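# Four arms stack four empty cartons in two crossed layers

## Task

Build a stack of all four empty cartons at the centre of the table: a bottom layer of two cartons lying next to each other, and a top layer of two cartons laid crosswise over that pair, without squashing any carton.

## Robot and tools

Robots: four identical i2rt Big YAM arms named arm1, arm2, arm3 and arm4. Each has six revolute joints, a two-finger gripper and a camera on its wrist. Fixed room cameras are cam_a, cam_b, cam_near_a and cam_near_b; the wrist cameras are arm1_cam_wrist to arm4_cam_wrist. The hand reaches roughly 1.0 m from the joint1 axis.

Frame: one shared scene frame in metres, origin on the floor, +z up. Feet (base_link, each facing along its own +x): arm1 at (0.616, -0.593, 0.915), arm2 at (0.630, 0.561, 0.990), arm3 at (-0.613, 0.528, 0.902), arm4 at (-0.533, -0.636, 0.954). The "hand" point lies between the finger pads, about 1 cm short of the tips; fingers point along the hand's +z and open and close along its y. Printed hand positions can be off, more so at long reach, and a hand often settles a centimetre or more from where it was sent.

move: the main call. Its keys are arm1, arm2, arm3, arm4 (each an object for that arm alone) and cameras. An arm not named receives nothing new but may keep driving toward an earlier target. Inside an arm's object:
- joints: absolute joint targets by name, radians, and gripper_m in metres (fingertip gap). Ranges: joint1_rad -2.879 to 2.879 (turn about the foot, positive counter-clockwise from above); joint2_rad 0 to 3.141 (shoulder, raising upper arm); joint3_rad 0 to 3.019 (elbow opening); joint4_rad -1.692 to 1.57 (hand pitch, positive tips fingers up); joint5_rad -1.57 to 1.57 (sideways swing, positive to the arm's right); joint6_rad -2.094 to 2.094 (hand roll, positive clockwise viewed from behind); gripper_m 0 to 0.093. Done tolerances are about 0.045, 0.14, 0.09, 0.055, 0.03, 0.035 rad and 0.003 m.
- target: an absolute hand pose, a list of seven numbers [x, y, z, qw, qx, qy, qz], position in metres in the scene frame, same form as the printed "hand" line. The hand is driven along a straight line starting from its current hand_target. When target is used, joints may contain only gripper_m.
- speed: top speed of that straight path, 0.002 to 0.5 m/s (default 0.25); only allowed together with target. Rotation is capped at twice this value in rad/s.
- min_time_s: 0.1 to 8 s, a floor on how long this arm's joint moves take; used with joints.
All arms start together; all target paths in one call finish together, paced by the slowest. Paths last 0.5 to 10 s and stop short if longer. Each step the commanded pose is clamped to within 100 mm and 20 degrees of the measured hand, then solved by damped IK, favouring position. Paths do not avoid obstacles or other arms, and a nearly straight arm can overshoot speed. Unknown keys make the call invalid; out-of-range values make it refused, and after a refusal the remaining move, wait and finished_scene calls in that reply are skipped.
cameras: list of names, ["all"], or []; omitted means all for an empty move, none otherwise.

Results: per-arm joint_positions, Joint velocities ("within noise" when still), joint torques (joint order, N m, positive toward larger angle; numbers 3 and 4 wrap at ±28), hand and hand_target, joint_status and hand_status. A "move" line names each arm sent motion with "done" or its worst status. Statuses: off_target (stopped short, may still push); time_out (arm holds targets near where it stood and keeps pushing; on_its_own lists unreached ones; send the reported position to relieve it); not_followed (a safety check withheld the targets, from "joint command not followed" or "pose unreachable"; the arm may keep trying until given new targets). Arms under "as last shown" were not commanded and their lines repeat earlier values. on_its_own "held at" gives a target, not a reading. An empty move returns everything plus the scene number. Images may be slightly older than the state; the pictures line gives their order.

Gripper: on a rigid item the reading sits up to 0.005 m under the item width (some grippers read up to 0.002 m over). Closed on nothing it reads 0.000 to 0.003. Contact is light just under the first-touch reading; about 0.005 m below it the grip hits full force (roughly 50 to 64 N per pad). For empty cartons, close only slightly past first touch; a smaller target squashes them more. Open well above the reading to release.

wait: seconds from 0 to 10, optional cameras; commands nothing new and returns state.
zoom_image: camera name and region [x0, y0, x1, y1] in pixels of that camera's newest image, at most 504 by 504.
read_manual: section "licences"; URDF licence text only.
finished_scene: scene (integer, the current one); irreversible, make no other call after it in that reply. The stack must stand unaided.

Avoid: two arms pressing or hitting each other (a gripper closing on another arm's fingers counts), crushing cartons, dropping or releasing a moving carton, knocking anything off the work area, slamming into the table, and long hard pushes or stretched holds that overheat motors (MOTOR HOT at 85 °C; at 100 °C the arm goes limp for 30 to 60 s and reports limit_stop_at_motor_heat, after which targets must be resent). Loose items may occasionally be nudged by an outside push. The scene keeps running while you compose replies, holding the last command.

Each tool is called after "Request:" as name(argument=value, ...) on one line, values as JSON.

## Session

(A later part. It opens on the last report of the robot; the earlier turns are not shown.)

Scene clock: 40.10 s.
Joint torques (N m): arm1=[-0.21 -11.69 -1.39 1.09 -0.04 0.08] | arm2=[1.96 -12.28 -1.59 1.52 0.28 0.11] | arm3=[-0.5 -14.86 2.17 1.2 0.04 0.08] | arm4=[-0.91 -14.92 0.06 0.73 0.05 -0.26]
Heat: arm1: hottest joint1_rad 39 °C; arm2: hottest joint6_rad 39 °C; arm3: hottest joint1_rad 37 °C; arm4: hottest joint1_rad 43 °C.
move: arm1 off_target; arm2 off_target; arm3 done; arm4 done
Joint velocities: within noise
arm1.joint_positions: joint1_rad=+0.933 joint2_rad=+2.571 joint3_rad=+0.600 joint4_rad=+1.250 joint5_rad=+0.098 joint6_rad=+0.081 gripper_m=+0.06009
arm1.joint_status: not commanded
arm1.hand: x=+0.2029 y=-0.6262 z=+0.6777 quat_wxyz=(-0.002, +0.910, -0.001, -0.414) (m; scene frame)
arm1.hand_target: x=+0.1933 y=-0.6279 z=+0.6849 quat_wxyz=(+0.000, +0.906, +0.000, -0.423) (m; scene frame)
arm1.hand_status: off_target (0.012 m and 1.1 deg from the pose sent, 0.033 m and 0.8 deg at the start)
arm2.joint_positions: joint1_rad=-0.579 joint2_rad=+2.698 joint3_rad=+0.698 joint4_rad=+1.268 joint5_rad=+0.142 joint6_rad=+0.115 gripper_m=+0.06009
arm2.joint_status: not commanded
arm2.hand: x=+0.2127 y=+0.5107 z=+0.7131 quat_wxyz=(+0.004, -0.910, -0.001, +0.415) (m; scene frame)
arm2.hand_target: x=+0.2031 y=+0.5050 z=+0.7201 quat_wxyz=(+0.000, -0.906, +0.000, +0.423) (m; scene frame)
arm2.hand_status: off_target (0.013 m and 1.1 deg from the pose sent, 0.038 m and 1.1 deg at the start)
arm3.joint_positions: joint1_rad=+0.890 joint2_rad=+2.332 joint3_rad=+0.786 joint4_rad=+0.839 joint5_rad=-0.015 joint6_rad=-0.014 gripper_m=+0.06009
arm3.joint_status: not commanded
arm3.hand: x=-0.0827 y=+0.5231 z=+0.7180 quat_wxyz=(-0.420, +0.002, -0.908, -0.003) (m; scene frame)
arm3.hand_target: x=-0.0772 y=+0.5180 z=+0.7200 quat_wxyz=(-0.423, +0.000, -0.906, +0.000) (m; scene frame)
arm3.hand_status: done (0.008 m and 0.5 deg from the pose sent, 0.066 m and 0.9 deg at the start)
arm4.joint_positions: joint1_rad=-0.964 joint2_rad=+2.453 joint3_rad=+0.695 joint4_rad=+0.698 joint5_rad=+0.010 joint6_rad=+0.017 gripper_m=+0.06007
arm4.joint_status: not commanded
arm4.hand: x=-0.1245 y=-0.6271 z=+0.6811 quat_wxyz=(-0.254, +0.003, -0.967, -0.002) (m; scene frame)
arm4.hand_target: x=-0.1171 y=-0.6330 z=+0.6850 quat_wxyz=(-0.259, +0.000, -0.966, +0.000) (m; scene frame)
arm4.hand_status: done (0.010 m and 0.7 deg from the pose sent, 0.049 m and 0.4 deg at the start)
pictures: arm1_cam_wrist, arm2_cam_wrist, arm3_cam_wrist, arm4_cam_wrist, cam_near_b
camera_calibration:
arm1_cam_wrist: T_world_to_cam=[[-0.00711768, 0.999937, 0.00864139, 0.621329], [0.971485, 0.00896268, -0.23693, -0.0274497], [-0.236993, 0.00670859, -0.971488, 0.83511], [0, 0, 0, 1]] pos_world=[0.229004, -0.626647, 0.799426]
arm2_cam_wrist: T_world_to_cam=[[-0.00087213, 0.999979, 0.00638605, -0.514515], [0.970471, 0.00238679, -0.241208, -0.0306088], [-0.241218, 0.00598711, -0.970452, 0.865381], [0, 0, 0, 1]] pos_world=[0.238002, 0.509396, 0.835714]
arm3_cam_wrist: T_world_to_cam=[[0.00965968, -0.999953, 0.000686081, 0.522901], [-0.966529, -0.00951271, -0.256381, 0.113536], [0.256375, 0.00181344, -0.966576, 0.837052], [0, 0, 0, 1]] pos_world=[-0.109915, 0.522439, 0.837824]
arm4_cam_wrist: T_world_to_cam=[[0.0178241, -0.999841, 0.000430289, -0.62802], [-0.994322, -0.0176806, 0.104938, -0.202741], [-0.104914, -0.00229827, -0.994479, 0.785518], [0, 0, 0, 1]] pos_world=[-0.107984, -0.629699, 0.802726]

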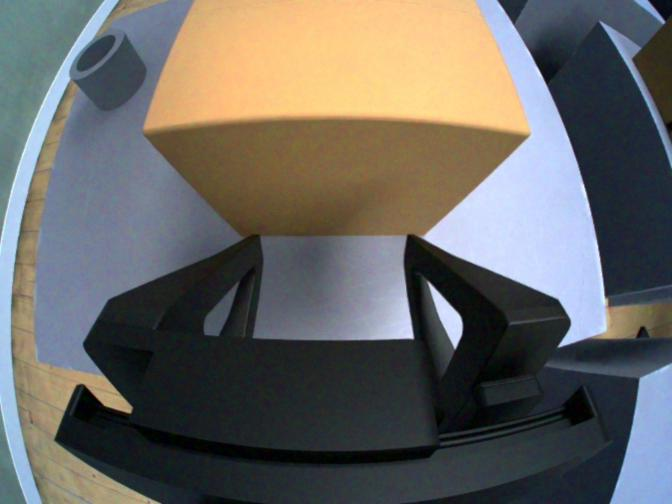

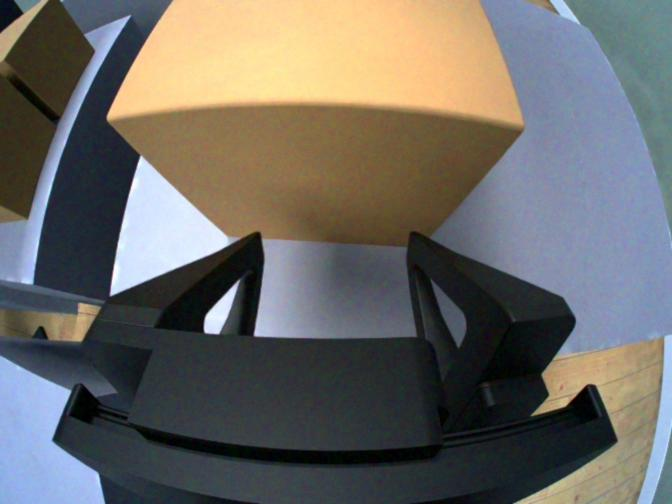

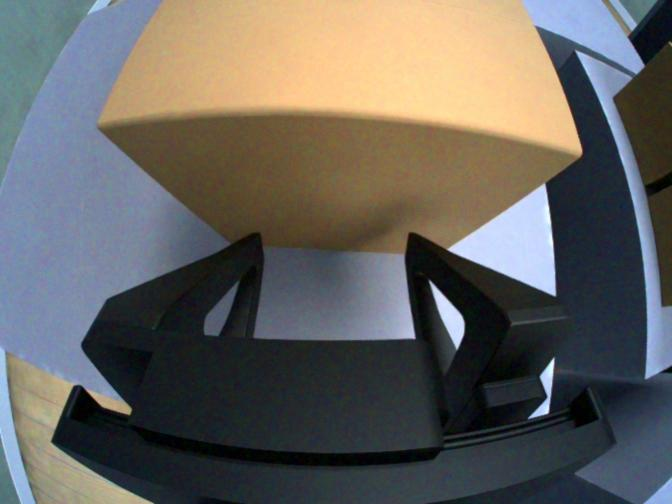

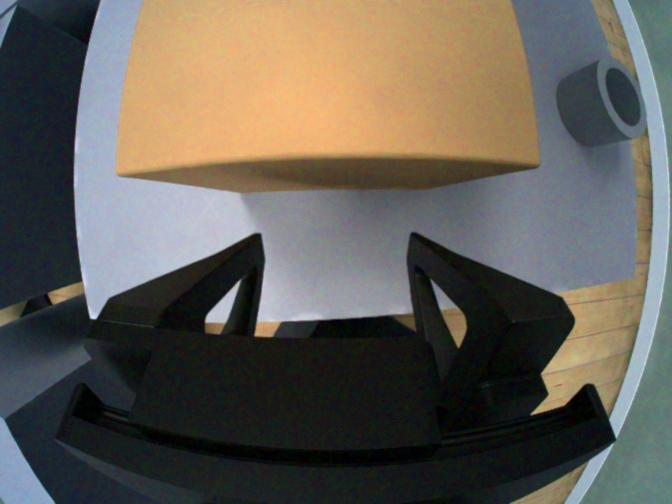

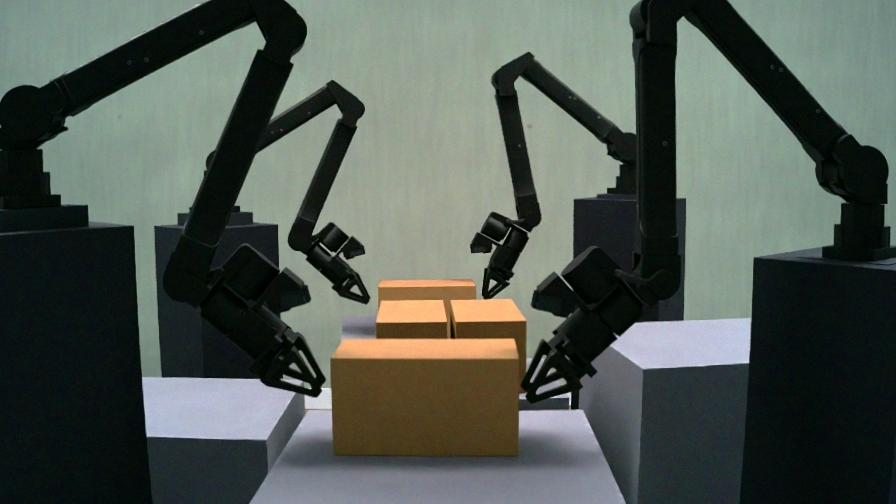

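Request:
move(arm1={"target": [0.178, -0.630, 0.687, 0, 0.9063, 0, -0.4226], "speed": 0.05}, arm2={"target": [0.195, 0.502, 0.722, 0, 0.9063, 0, -0.4226], "speed": 0.05}, arm3={"target": [-0.068, 0.518, 0.72, 0.4226, 0, 0.9063, 0], "speed": 0.05}, arm4={"target": [-0.102, -0.633, 0.685, 0.2588, 0, 0.9659, 0], "speed": 0.05}, cameras=["arm1_cam_wrist", "arm2_cam_wrist", "arm3_cam_wrist", "arm4_cam_wrist", "cam_near_b"])

Request:
zoom_image(camera="cam_near_b", region=[280, 300, 580, 460])

Scene clock: 44.37 s.
Joint torques (N m): arm1=[-0.09 -11.99 -1.02 1.1 -0.03 0.08] | arm2=[2.49 -12.45 -1.32 1.39 0.23 0.05] | arm3=[-0.38 -14.8 2.58 1.17 0.06 0.09] | arm4=[-0.79 -15.33 0.44 0.77 0.04 -0.25]
Heat: arm1: hottest joint1_rad 39 °C; arm2: hottest joint6_rad 38 °C; arm3: hottest joint1_rad 37 °C; arm4: hottest joint1_rad 43 °C.
move: arm1 off_target; arm2 off_target; arm3 done; arm4 off_target
Joint velocities: within noise
arm1.joint_positions: joint1_rad=+0.933 joint2_rad=+2.546 joint3_rad=+0.627 joint4_rad=+1.197 joint5_rad=+0.098 joint6_rad=+0.081 gripper_m=+0.06009
arm1.joint_status: not commanded
arm1.hand: x=+0.1880 y=-0.6280 z=+0.6791 quat_wxyz=(-0.002, +0.910, -0.001, -0.414) (m; scene frame)
arm1.hand_target: x=+0.1782 y=-0.6299 z=+0.6870 quat_wxyz=(+0.000, +0.906, +0.000, -0.423) (m; scene frame)
arm1.hand_status: off_target (0.013 m and 1.2 deg from the pose sent, 0.027 m and 1.1 deg at the start)
arm2.joint_positions: joint1_rad=-0.574 joint2_rad=+2.682 joint3_rad=+0.711 joint4_rad=+1.238 joint5_rad=+0.145 joint6_rad=+0.118 gripper_m=+0.06009
arm2.joint_status: not commanded
arm2.hand: x=+0.2049 y=+0.5079 z=+0.7145 quat_wxyz=(+0.004, -0.910, -0.001, +0.414) (m; scene frame)
arm2.hand_target: x=+0.1952 y=+0.5019 z=+0.7220 quat_wxyz=(+0.000, -0.906, +0.000, +0.423) (m; scene frame)
arm2.hand_status: off_target (0.014 m and 1.1 deg from the pose sent, 0.022 m and 1.1 deg at the start)
arm3.joint_positions: joint1_rad=+0.890 joint2_rad=+2.332 joint3_rad=+0.806 joint4_rad=+0.816 joint5_rad=-0.015 joint6_rad=-0.014 gripper_m=+0.06009
arm3.joint_status: not commanded
arm3.hand: x=-0.0751 y=+0.5230 z=+0.7179 quat_wxyz=(-0.419, +0.002, -0.908, -0.003) (m; scene frame)
arm3.hand_target: x=-0.0681 y=+0.5180 z=+0.7201 quat_wxyz=(-0.423, +0.000, -0.906, +0.000) (m; scene frame)
arm3.hand_status: done (0.009 m and 0.6 deg from the pose sent, 0.016 m and 0.5 deg at the start)
arm4.joint_positions: joint1_rad=-0.964 joint2_rad=+2.447 joint3_rad=+0.732 joint4_rad=+0.655 joint5_rad=+0.009 joint6_rad=+0.017 gripper_m=+0.06007
arm4.joint_status: not commanded
arm4.hand: x=-0.1097 y=-0.6267 z=+0.6806 quat_wxyz=(-0.253, +0.004, -0.967, -0.002) (m; scene frame)
arm4.hand_target: x=-0.1021 y=-0.6330 z=+0.6851 quat_wxyz=(-0.259, +0.000, -0.966, +0.000) (m; scene frame)
arm4.hand_status: off_target (0.011 m and 0.8 deg from the pose sent, 0.024 m and 0.7 deg at the start)
pictures: arm1_cam_wrist, arm2_cam_wrist, arm3_cam_wrist, arm4_cam_wrist, cam_near_b
camera_calibration:
arm1_cam_wrist: T_world_to_cam=[[-0.0070984, 0.999937, 0.00873576, 0.622931], [0.971583, 0.00896351, -0.236529, -0.012969], [-0.236592, 0.00680854, -0.971585, 0.833006], [0, 0, 0, 1]] pos_world=[0.214105, -0.628446, 0.800827]
arm2_cam_wrist: T_world_to_cam=[[-0.000929139, 0.999978, 0.00660258, -0.511899], [0.970646, 0.00248985, -0.240501, -0.0232579], [-0.240512, 0.0061853, -0.970626, 0.86483], [0, 0, 0, 1]] pos_world=[0.230102, 0.506597, 0.837214]
arm3_cam_wrist: T_world_to_cam=[[0.00966087, -0.999953, 0.00066707, 0.522743], [-0.967025, -0.00951252, -0.254505, 0.11935], [0.254499, 0.00181366, -0.967071, 0.835305], [0, 0, 0, 1]] pos_world=[-0.10222, 0.522339, 0.837826]
arm4_cam_wrist: T_world_to_cam=[[0.0187405, -0.999824, 0.000521691, -0.627862], [-0.994262, -0.0185813, 0.105342, -0.188839], [-0.105313, -0.00249285, -0.994436, 0.786282], [0, 0, 0, 1]] pos_world=[-0.0931831, -0.629301, 0.802127]

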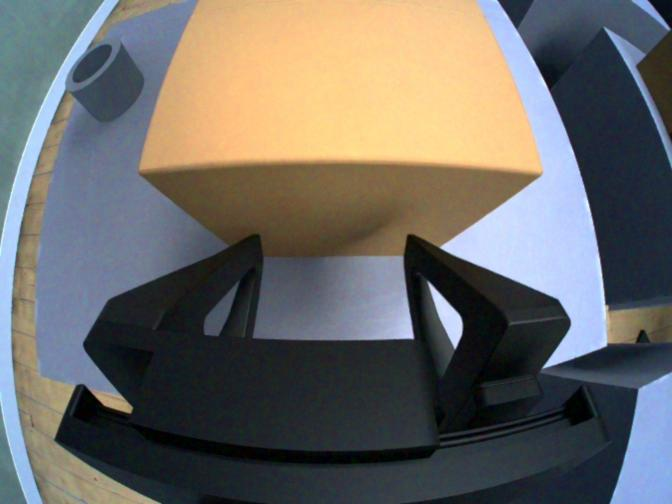

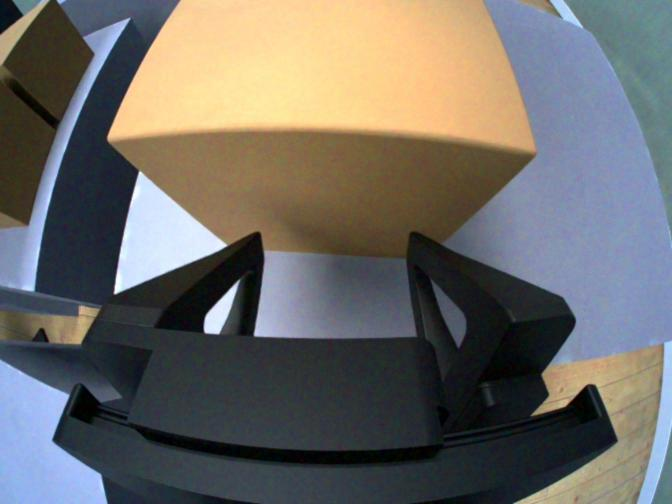

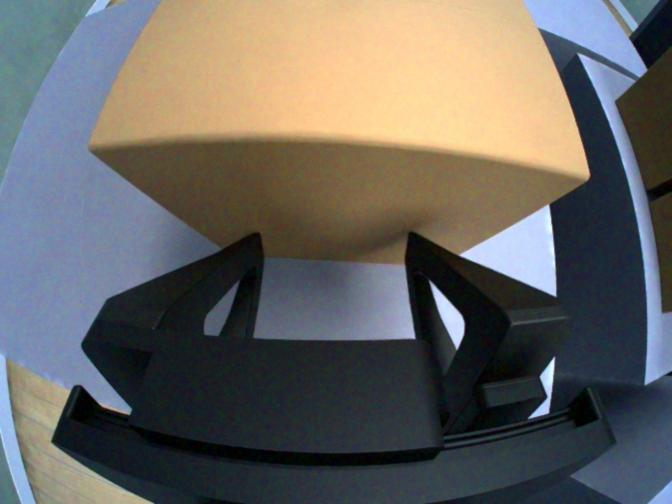

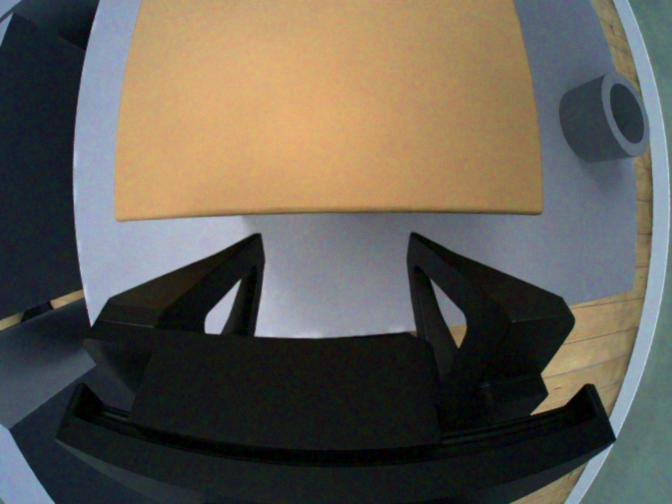

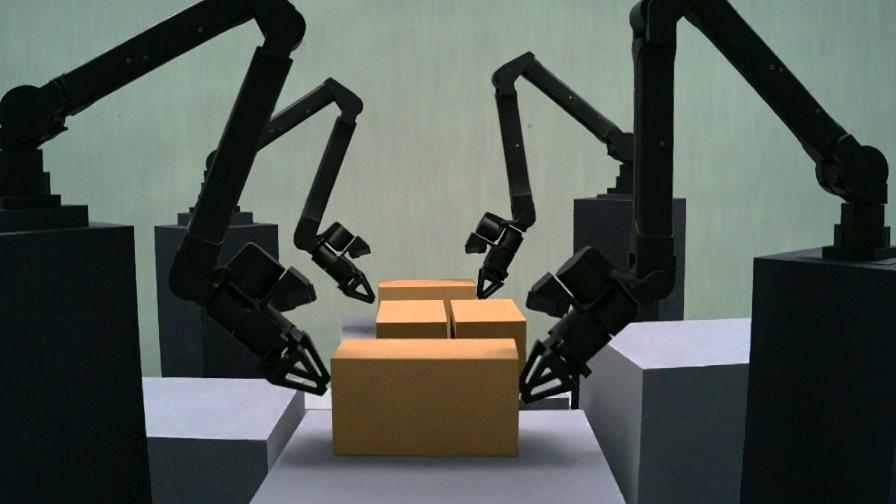

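Scaled by 1.680 from the camera's 896x504 image, which has a finer 1280x720 frame.

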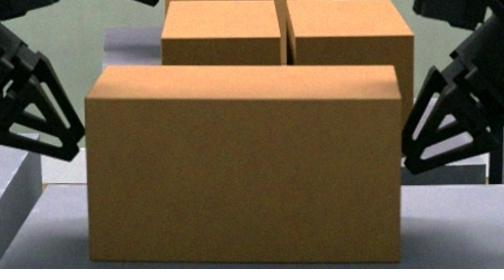

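Request:
move(arm1={"target": [0.170, -0.630, 0.69, 0, 0.9063, 0, -0.4226], "speed": 0.04}, arm2={"target": [0.185, 0.502, 0.724, 0, 0.9063, 0, -0.4226], "speed": 0.04}, arm3={"target": [-0.062, 0.518, 0.72, 0.4226, 0, 0.9063, 0], "speed": 0.04}, arm4={"target": [-0.092, -0.633, 0.687, 0.2588, 0, 0.9659, 0], "speed": 0.04}, cameras=["arm1_cam_wrist", "arm2_cam_wrist", "arm3_cam_wrist", "arm4_cam_wrist", "cam_near_b"])

Request:
zoom_image(camera="cam_near_b", region=[280, 300, 580, 460])

Scene clock: 46.37 s.
Joint torques (N m): arm1=[-0.38 -12.16 -0.8 1.13 -0.05 0.06] | arm2=[0.97 -12.75 -0.85 1.39 0.11 -0.03] | arm3=[-0.38 -14.92 2.99 1.25 0.08 0.09] | arm4=[-1.14 -15.62 0.77 0.73 0.05 -0.25]
Heat: arm1: hottest joint1_rad 39 °C; arm2: hottest joint6_rad 38 °C; arm3: hottest joint1_rad 37 °C; arm4: hottest joint1_rad 43 °C.
move: arm1 off_target; arm2 off_target; arm3 off_target; arm4 off_target
Joint velocities: within noise
arm1.joint_positions: joint1_rad=+0.933 joint2_rad=+2.528 joint3_rad=+0.639 joint4_rad=+1.167 joint5_rad=+0.096 joint6_rad=+0.081 gripper_m=+0.06009
arm1.joint_status: not commanded
arm1.hand: x=+0.1801 y=-0.6293 z=+0.6818 quat_wxyz=(-0.001, +0.910, -0.001, -0.414) (m; scene frame)
arm1.hand_target: x=+0.1700 y=-0.6299 z=+0.6901 quat_wxyz=(+0.000, +0.906, +0.000, -0.423) (m; scene frame)
arm1.hand_status: off_target (0.013 m and 1.1 deg from the pose sent, 0.021 m and 1.1 deg at the start)
arm2.joint_positions: joint1_rad=-0.574 joint2_rad=+2.667 joint3_rad=+0.724 joint4_rad=+1.205 joint5_rad=+0.145 joint6_rad=+0.118 gripper_m=+0.06009
arm2.joint_status: not commanded
arm2.hand: x=+0.1976 y=+0.5065 z=+0.7151 quat_wxyz=(+0.004, -0.911, -0.001, +0.412) (m; scene frame)
arm2.hand_target: x=+0.1851 y=+0.5019 z=+0.7241 quat_wxyz=(+0.000, -0.906, +0.000, +0.423) (m; scene frame)
arm2.hand_status: off_target (0.016 m and 1.4 deg from the pose sent, 0.023 m and 1.1 deg at the start)
arm3.joint_positions: joint1_rad=+0.890 joint2_rad=+2.332 joint3_rad=+0.817 joint4_rad=+0.799 joint5_rad=-0.015 joint6_rad=-0.014 gripper_m=+0.06009
arm3.joint_status: not commanded
arm3.hand: x=-0.0720 y=+0.5229 z=+0.7170 quat_wxyz=(-0.416, +0.002, -0.909, -0.003) (m; scene frame)
arm3.hand_target: x=-0.0623 y=+0.5180 z=+0.7201 quat_wxyz=(-0.422, +0.000, -0.906, +0.000) (m; scene frame)
arm3.hand_status: off_target (0.012 m and 0.9 deg from the pose sent, 0.014 m and 0.6 deg at the start)
arm4.joint_positions: joint1_rad=-0.964 joint2_rad=+2.437 joint3_rad=+0.753 joint4_rad=+0.624 joint5_rad=+0.009 joint6_rad=+0.016 gripper_m=+0.06007
arm4.joint_status: not commanded
arm4.hand: x=-0.1000 y=-0.6266 z=+0.6821 quat_wxyz=(-0.253, +0.004, -0.967, -0.002) (m; scene frame)
arm4.hand_target: x=-0.0921 y=-0.6330 z=+0.6870 quat_wxyz=(-0.259, +0.000, -0.966, +0.000) (m; scene frame)
arm4.hand_status: off_target (0.011 m and 0.8 deg from the pose sent, 0.020 m and 0.8 deg at the start)
pictures: arm1_cam_wrist, arm2_cam_wrist, arm3_cam_wrist, arm4_cam_wrist, cam_near_b
camera_calibration:
arm1_cam_wrist: T_world_to_cam=[[-0.00853343, 0.999936, 0.00743187, 0.625294], [0.97152, 0.0100505, -0.236745, -0.00377398], [-0.236804, 0.00519997, -0.971543, 0.832765], [0, 0, 0, 1]] pos_world=[0.206205, -0.629546, 0.803527]
arm2_cam_wrist: T_world_to_cam=[[-0.000612016, 0.999974, 0.00723717, -0.511011], [0.971814, 0.00230091, -0.23574, -0.0195721], [-0.23575, 0.0068889, -0.971789, 0.863181], [0, 0, 0, 1]] pos_world=[0.222202, 0.505097, 0.837914]
arm3_cam_wrist: T_world_to_cam=[[0.00968749, -0.999953, 0.000511074, 0.522839], [-0.96855, -0.00951034, -0.248637, 0.11784], [0.24863, 0.00191367, -0.968597, 0.834197], [0, 0, 0, 1]] pos_world=[-0.0983371, 0.522339, 0.837033]
arm4_cam_wrist: T_world_to_cam=[[0.0186645, -0.999826, 0.000716349, -0.628011], [-0.994179, -0.018483, 0.106147, -0.179841], [-0.106116, -0.00269337, -0.99435, 0.788644], [0, 0, 0, 1]] pos_world=[-0.0833853, -0.629101, 0.803728]

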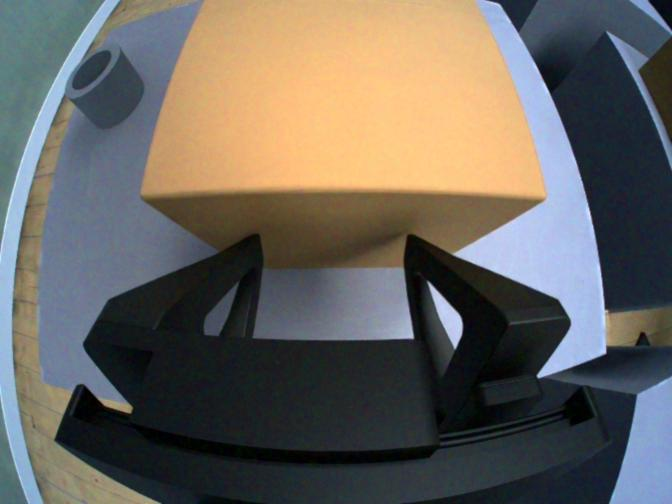

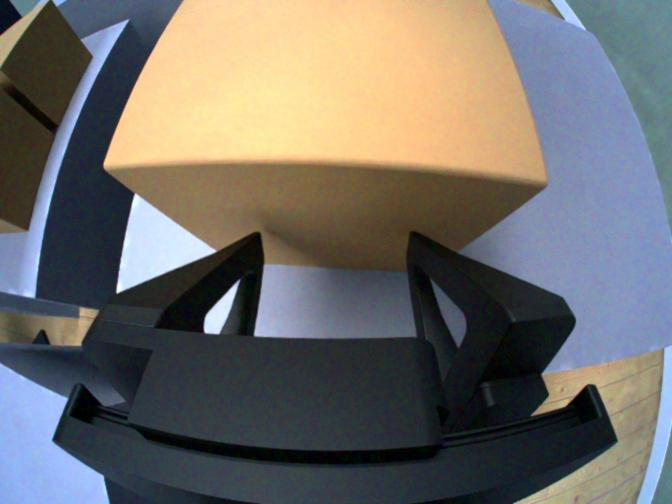

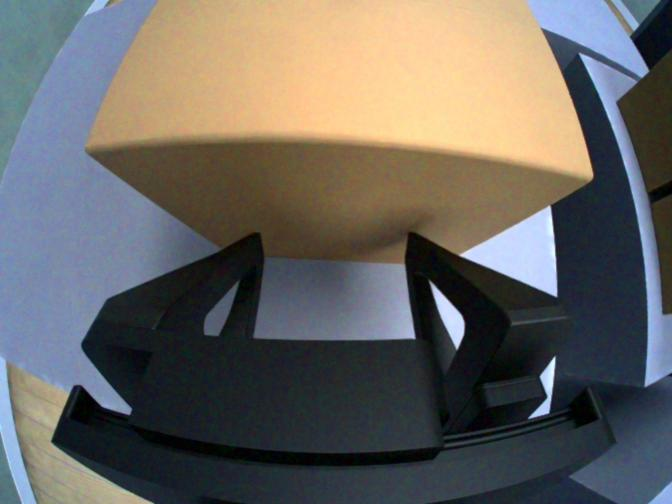

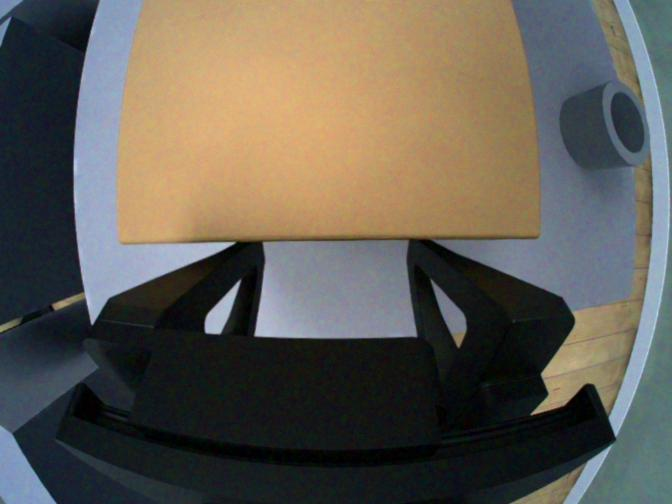

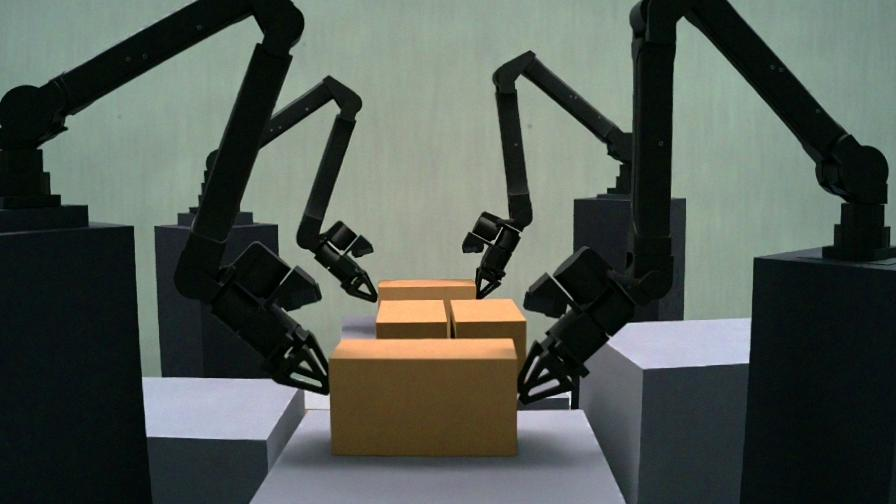

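Scaled by 1.680 from the camera's 896x504 image, which has a finer 1280x720 frame.

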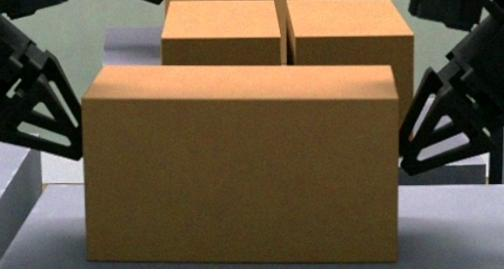

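Request:
move(arm1={"target": [0.163, -0.630, 0.69, 0, 0.9063, 0, -0.4226], "speed": 0.04}, arm2={"target": [0.178, 0.502, 0.724, 0, 0.9063, 0, -0.4226], "speed": 0.04}, arm3={"target": [-0.056, 0.518, 0.72, 0.4226, 0, 0.9063, 0], "speed": 0.04}, arm4={"target": [-0.085, -0.633, 0.687, 0.2588, 0, 0.9659, 0], "speed": 0.04}, cameras=["arm1_cam_wrist", "arm4_cam_wrist", "cam_near_b"])

Request:
zoom_image(camera="cam_near_b", region=[280, 300, 580, 460])

Scene clock: 48.17 s.
Joint torques (N m): arm1=[-0.67 -12.51 -0.4 1.21 -0.03 0.05] | arm2=[0.73 -12.81 -0.29 1.65 0 -0.02] | arm3=[-0.38 -14.92 3.63 1.35 0.09 0.09] | arm4=[-1.08 -15.74 1.44 0.79 0.07 -0.24]
Heat: arm1: hottest joint1_rad 39 °C; arm2: hottest joint6_rad 38 °C; arm3: hottest joint1_rad 37 °C; arm4: hottest joint1_rad 43 °C.
move: arm1 off_target; arm2 off_target; arm3 off_target; arm4 off_target
Joint velocities: within noise
arm1.joint_positions: joint1_rad=+0.933 joint2_rad=+2.526 joint3_rad=+0.649 joint4_rad=+1.143 joint5_rad=+0.093 joint6_rad=+0.081 gripper_m=+0.06009
arm1.joint_status: not commanded
arm1.hand: x=+0.1780 y=-0.6301 z=+0.6790 quat_wxyz=(-0.001, +0.913, +0.000, -0.408) (m; scene frame)
arm1.hand_target: x=+0.1633 y=-0.6299 z=+0.6901 quat_wxyz=(+0.000, +0.906, +0.000, -0.423) (m; scene frame)
arm1.hand_status: off_target (0.019 m and 1.8 deg from the pose sent, 0.019 m and 1.1 deg at the start)
arm2.joint_positions: joint1_rad=-0.574 joint2_rad=+2.666 joint3_rad=+0.732 joint4_rad=+1.181 joint5_rad=+0.145 joint6_rad=+0.118 gripper_m=+0.06009
arm2.joint_status: not commanded
arm2.hand: x=+0.1968 y=+0.5064 z=+0.7116 quat_wxyz=(+0.005, -0.914, -0.002, +0.405) (m; scene frame)
arm2.hand_target: x=+0.1784 y=+0.5020 z=+0.7242 quat_wxyz=(+0.000, -0.906, +0.000, +0.423) (m; scene frame)
arm2.hand_status: off_target (0.023 m and 2.2 deg from the pose sent, 0.022 m and 1.4 deg at the start)
arm3.joint_positions: joint1_rad=+0.890 joint2_rad=+2.332 joint3_rad=+0.824 joint4_rad=+0.782 joint5_rad=-0.015 joint6_rad=-0.014 gripper_m=+0.06009
arm3.joint_status: not commanded
arm3.hand: x=-0.0709 y=+0.5229 z=+0.7153 quat_wxyz=(-0.412, +0.002, -0.911, -0.003) (m; scene frame)
arm3.hand_target: x=-0.0565 y=+0.5180 z=+0.7203 quat_wxyz=(-0.422, +0.000, -0.906, +0.000) (m; scene frame)
arm3.hand_status: off_target (0.016 m and 1.5 deg from the pose sent, 0.017 m and 0.9 deg at the start)
arm4.joint_positions: joint1_rad=-0.965 joint2_rad=+2.437 joint3_rad=+0.763 joint4_rad=+0.602 joint5_rad=+0.009 joint6_rad=+0.014 gripper_m=+0.06007
arm4.joint_status: not commanded
arm4.hand: x=-0.0990 y=-0.6266 z=+0.6803 quat_wxyz=(-0.247, +0.004, -0.969, -0.002) (m; scene frame)
arm4.hand_target: x=-0.0853 y=-0.6331 z=+0.6871 quat_wxyz=(-0.259, +0.000, -0.966, +0.000) (m; scene frame)
arm4.hand_status: off_target (0.017 m and 1.5 deg from the pose sent, 0.017 m and 0.8 deg at the start)
pictures: arm1_cam_wrist, arm4_cam_wrist, cam_near_b
camera_calibration:
arm1_cam_wrist: T_world_to_cam=[[-0.0108772, 0.999914, 0.00731904, 0.626531], [0.974249, 0.012246, -0.225143, -0.00943273], [-0.225214, 0.00468164, -0.974298, 0.829063], [0, 0, 0, 1]] pos_world=[0.202721, -0.630243, 0.801045]
arm4_cam_wrist: T_world_to_cam=[[0.0203574, -0.999792, 0.00108482, -0.628096], [-0.99278, -0.0200864, 0.118254, -0.187759], [-0.118208, -0.00348434, -0.992983, 0.78426], [0, 0, 0, 1]] pos_world=[-0.0809114, -0.629004, 0.801642]

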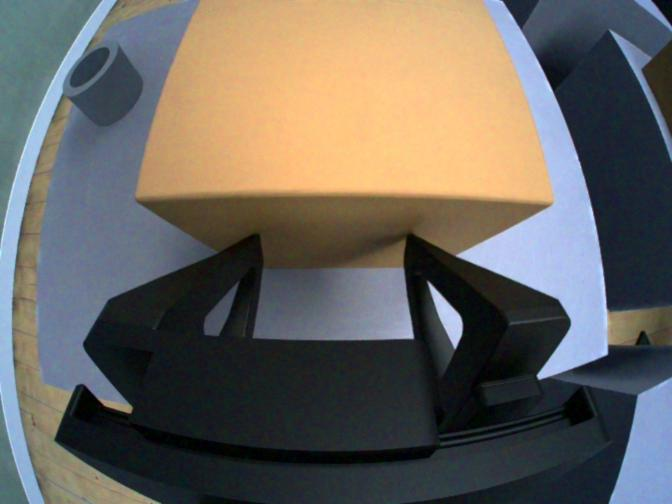

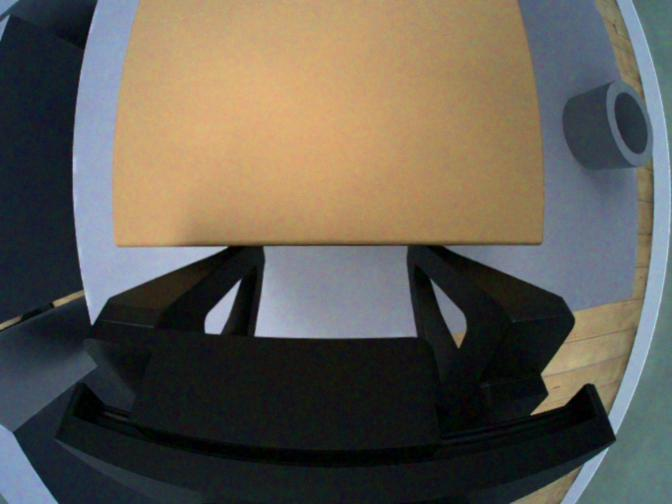

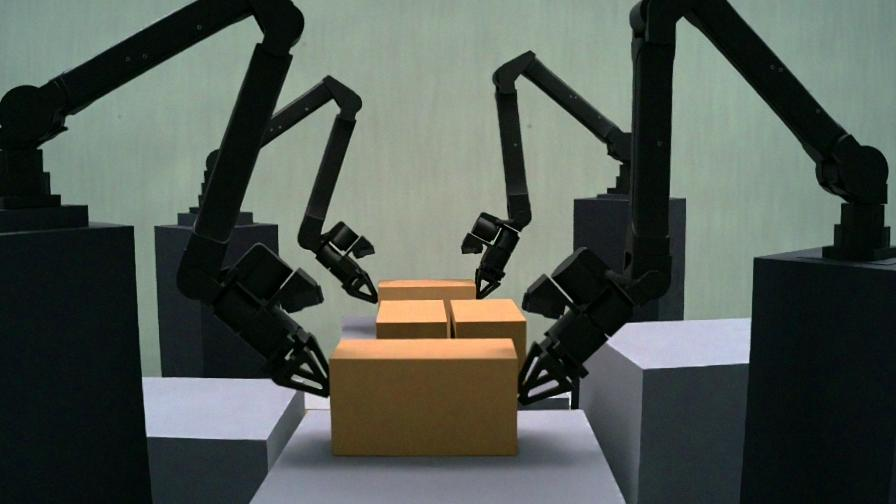

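Scaled by 1.680 from the camera's 896x504 image, which has a finer 1280x720 frame.

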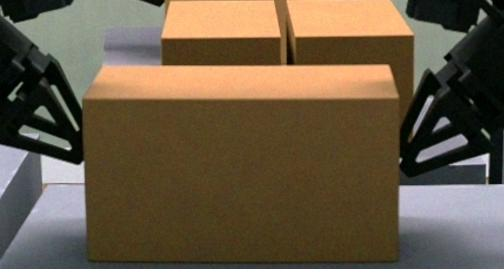

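Request:
move(arm1={"target": [0.162, -0.630, 0.76, 0, 0.9063, 0, -0.4226], "speed": 0.06}, arm2={"target": [0.178, 0.502, 0.794, 0, 0.9063, 0, -0.4226], "speed": 0.06}, arm3={"target": [-0.056, 0.518, 0.79, 0.4226, 0, 0.9063, 0], "speed": 0.06}, arm4={"target": [-0.084, -0.633, 0.757, 0.2588, 0, 0.9659, 0], "speed": 0.06}, cameras=["arm1_cam_wrist","arm2_cam_wrist","arm3_cam_wrist", "arm4_cam_wrist", "cam_b","cam_near_a","cam_near_b"])

Scene clock: 51.03 s.
Joint torques (N m): arm1=[-0.62 -12.51 0.27 1.54 0 0.05] | arm2=[0.97 -12.57 -0.31 1.73 0.01 0.02] | arm3=[-0.32 -16.97 3.59 1.51 0.11 0.11] | arm4=[-1.14 -16.26 2 1.17 0.1 -0.22]
Heat: arm1: hottest joint1_rad 39 °C; arm2: hottest joint6_rad 38 °C; arm3: hottest joint1_rad 37 °C; arm4: hottest joint1_rad 43 °C.
move: arm1 off_target; arm2 off_target; arm3 off_target; arm4 off_target
Joint velocities: within noise
arm1.joint_positions: joint1_rad=+0.933 joint2_rad=+2.280 joint3_rad=+0.548 joint4_rad=+0.987 joint5_rad=+0.092 joint6_rad=+0.080 gripper_m=+0.06009
arm1.joint_status: not commanded
arm1.hand: x=+0.1767 y=-0.6303 z=+0.7438 quat_wxyz=(-0.001, +0.915, +0.001, -0.403) (m; scene frame)
arm1.hand_target: x=+0.1623 y=-0.6299 z=+0.7598 quat_wxyz=(+0.000, +0.906, +0.000, -0.423) (m; scene frame)
arm1.hand_status: off_target (0.022 m and 2.5 deg from the pose sent, 0.083 m and 1.8 deg at the start)
arm2.joint_positions: joint1_rad=-0.574 joint2_rad=+2.437 joint3_rad=+0.617 joint4_rad=+1.072 joint5_rad=+0.143 joint6_rad=+0.118 gripper_m=+0.06009
arm2.joint_status: not commanded
arm2.hand: x=+0.1901 y=+0.5049 z=+0.7801 quat_wxyz=(+0.004, -0.913, -0.002, +0.408) (m; scene frame)
arm2.hand_target: x=+0.1781 y=+0.5020 z=+0.7940 quat_wxyz=(+0.000, -0.906, +0.000, +0.423) (m; scene frame)
arm2.hand_status: off_target (0.019 m and 1.9 deg from the pose sent, 0.085 m and 2.2 deg at the start)
arm3.joint_positions: joint1_rad=+0.890 joint2_rad=+2.150 joint3_rad=+0.773 joint4_rad=+0.632 joint5_rad=-0.015 joint6_rad=-0.017 gripper_m=+0.06009
arm3.joint_status: not commanded
arm3.hand: x=-0.0710 y=+0.5227 z=+0.7707 quat_wxyz=(-0.403, +0.003, -0.915, -0.003) (m; scene frame)
arm3.hand_target: x=-0.0564 y=+0.5181 z=+0.7900 quat_wxyz=(-0.423, +0.000, -0.906, +0.000) (m; scene frame)
arm3.hand_status: off_target (0.025 m and 2.6 deg from the pose sent, 0.076 m and 1.4 deg at the start)
arm4.joint_positions: joint1_rad=-0.965 joint2_rad=+2.220 joint3_rad=+0.686 joint4_rad=+0.448 joint5_rad=+0.009 joint6_rad=+0.014 gripper_m=+0.06007
arm4.joint_status: not commanded
arm4.hand: x=-0.0982 y=-0.6266 z=+0.7440 quat_wxyz=(-0.240, +0.004, -0.971, -0.002) (m; scene frame)
arm4.hand_target: x=-0.0843 y=-0.6331 z=+0.7568 quat_wxyz=(-0.259, +0.000, -0.966, +0.000) (m; scene frame)
arm4.hand_status: off_target (0.020 m and 2.2 deg from the pose sent, 0.078 m and 1.5 deg at the start)
pictures: arm1_cam_wrist, arm2_cam_wrist, arm3_cam_wrist, arm4_cam_wrist, cam_b, cam_near_a, cam_near_b
camera_calibration:
arm1_cam_wrist: T_world_to_cam=[[-0.011834, 0.999895, 0.00839526, 0.625668], [0.976821, 0.0133547, -0.21364, -0.00183371], [-0.213729, 0.00567245, -0.976876, 0.892444], [0, 0, 0, 1]] pos_world=[0.199937, -0.63064, 0.866163]
arm2_cam_wrist: T_world_to_cam=[[-0.00186381, 0.999967, 0.00789718, -0.510114], [0.973922, 0.00360684, -0.226854, -0.00497475], [-0.226875, 0.00726843, -0.973897, 0.924344], [0, 0, 0, 1]] pos_world=[0.213605, 0.503397, 0.903116]
arm3_cam_wrist: T_world_to_cam=[[0.0116335, -0.999931, 0.00174444, 0.521731], [-0.975415, -0.0117322, -0.220063, 0.110892], [0.220068, 0.000858546, -0.975484, 0.889788], [0, 0, 0, 1]] pos_world=[-0.093718, 0.522232, 0.891467]
arm4_cam_wrist: T_world_to_cam=[[0.0204117, -0.999791, 0.00110249, -0.628328], [-0.991064, -0.0200881, 0.131868, -0.204356], [-0.131819, -0.0037843, -0.991267, 0.844794], [0, 0, 0, 1]] pos_world=[-0.0783449, -0.629105, 0.865057]

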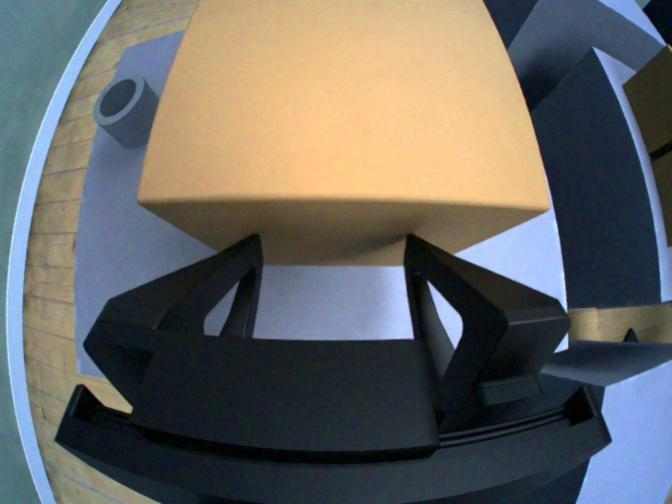

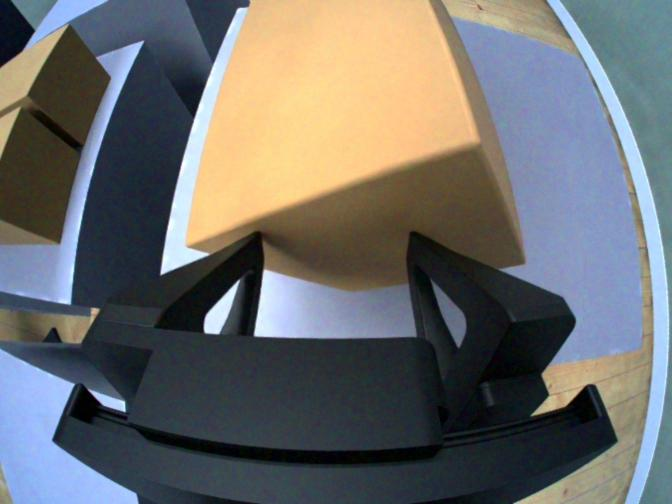

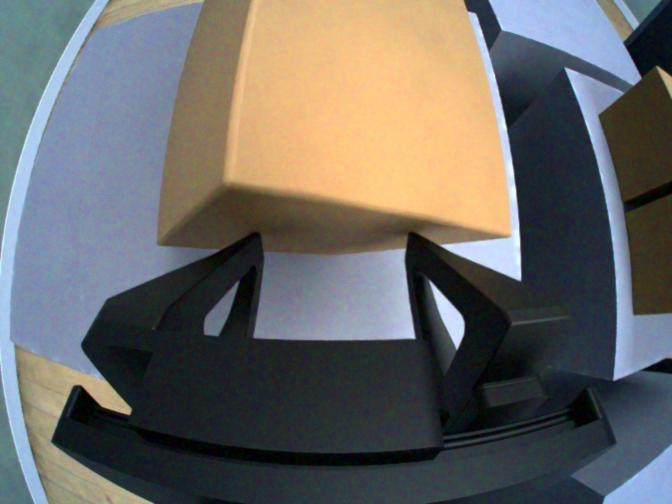

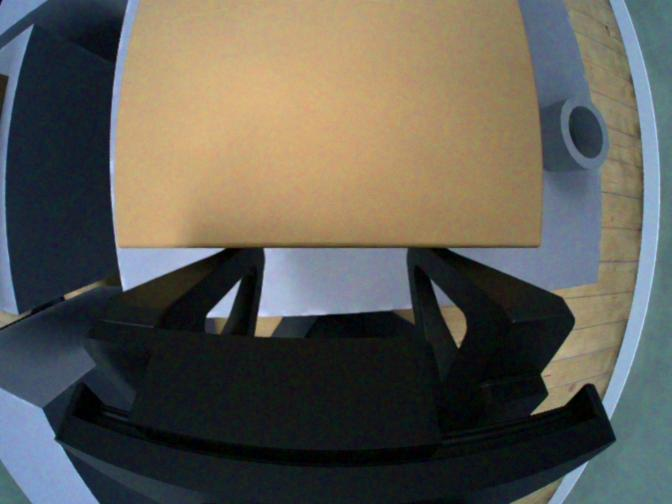

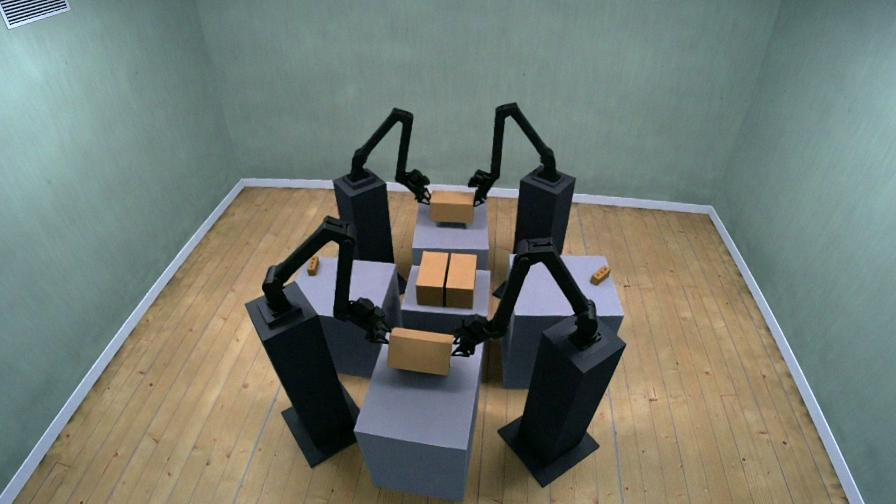

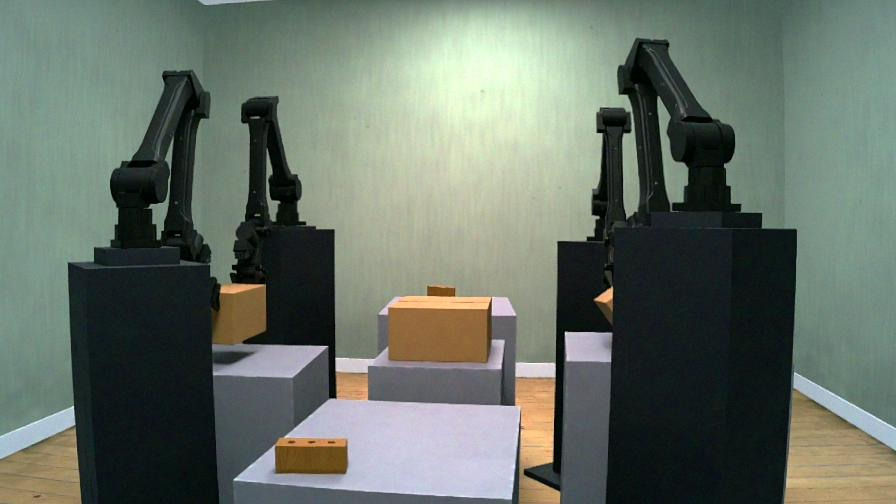

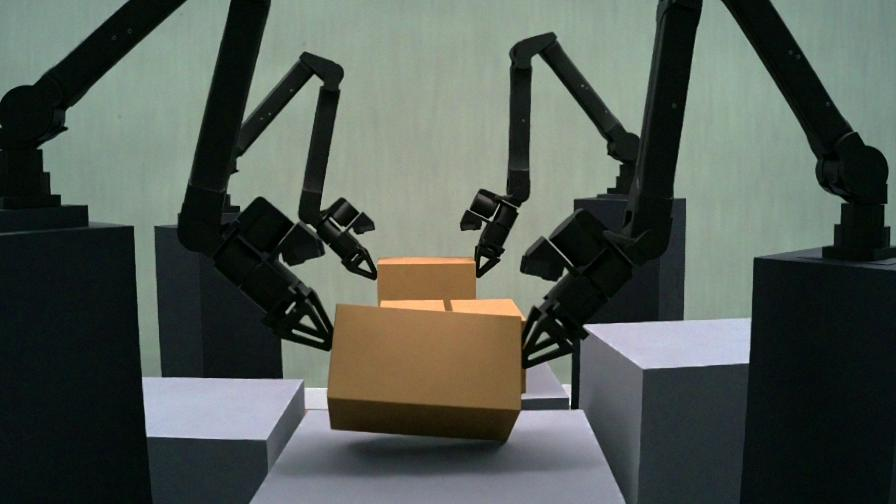

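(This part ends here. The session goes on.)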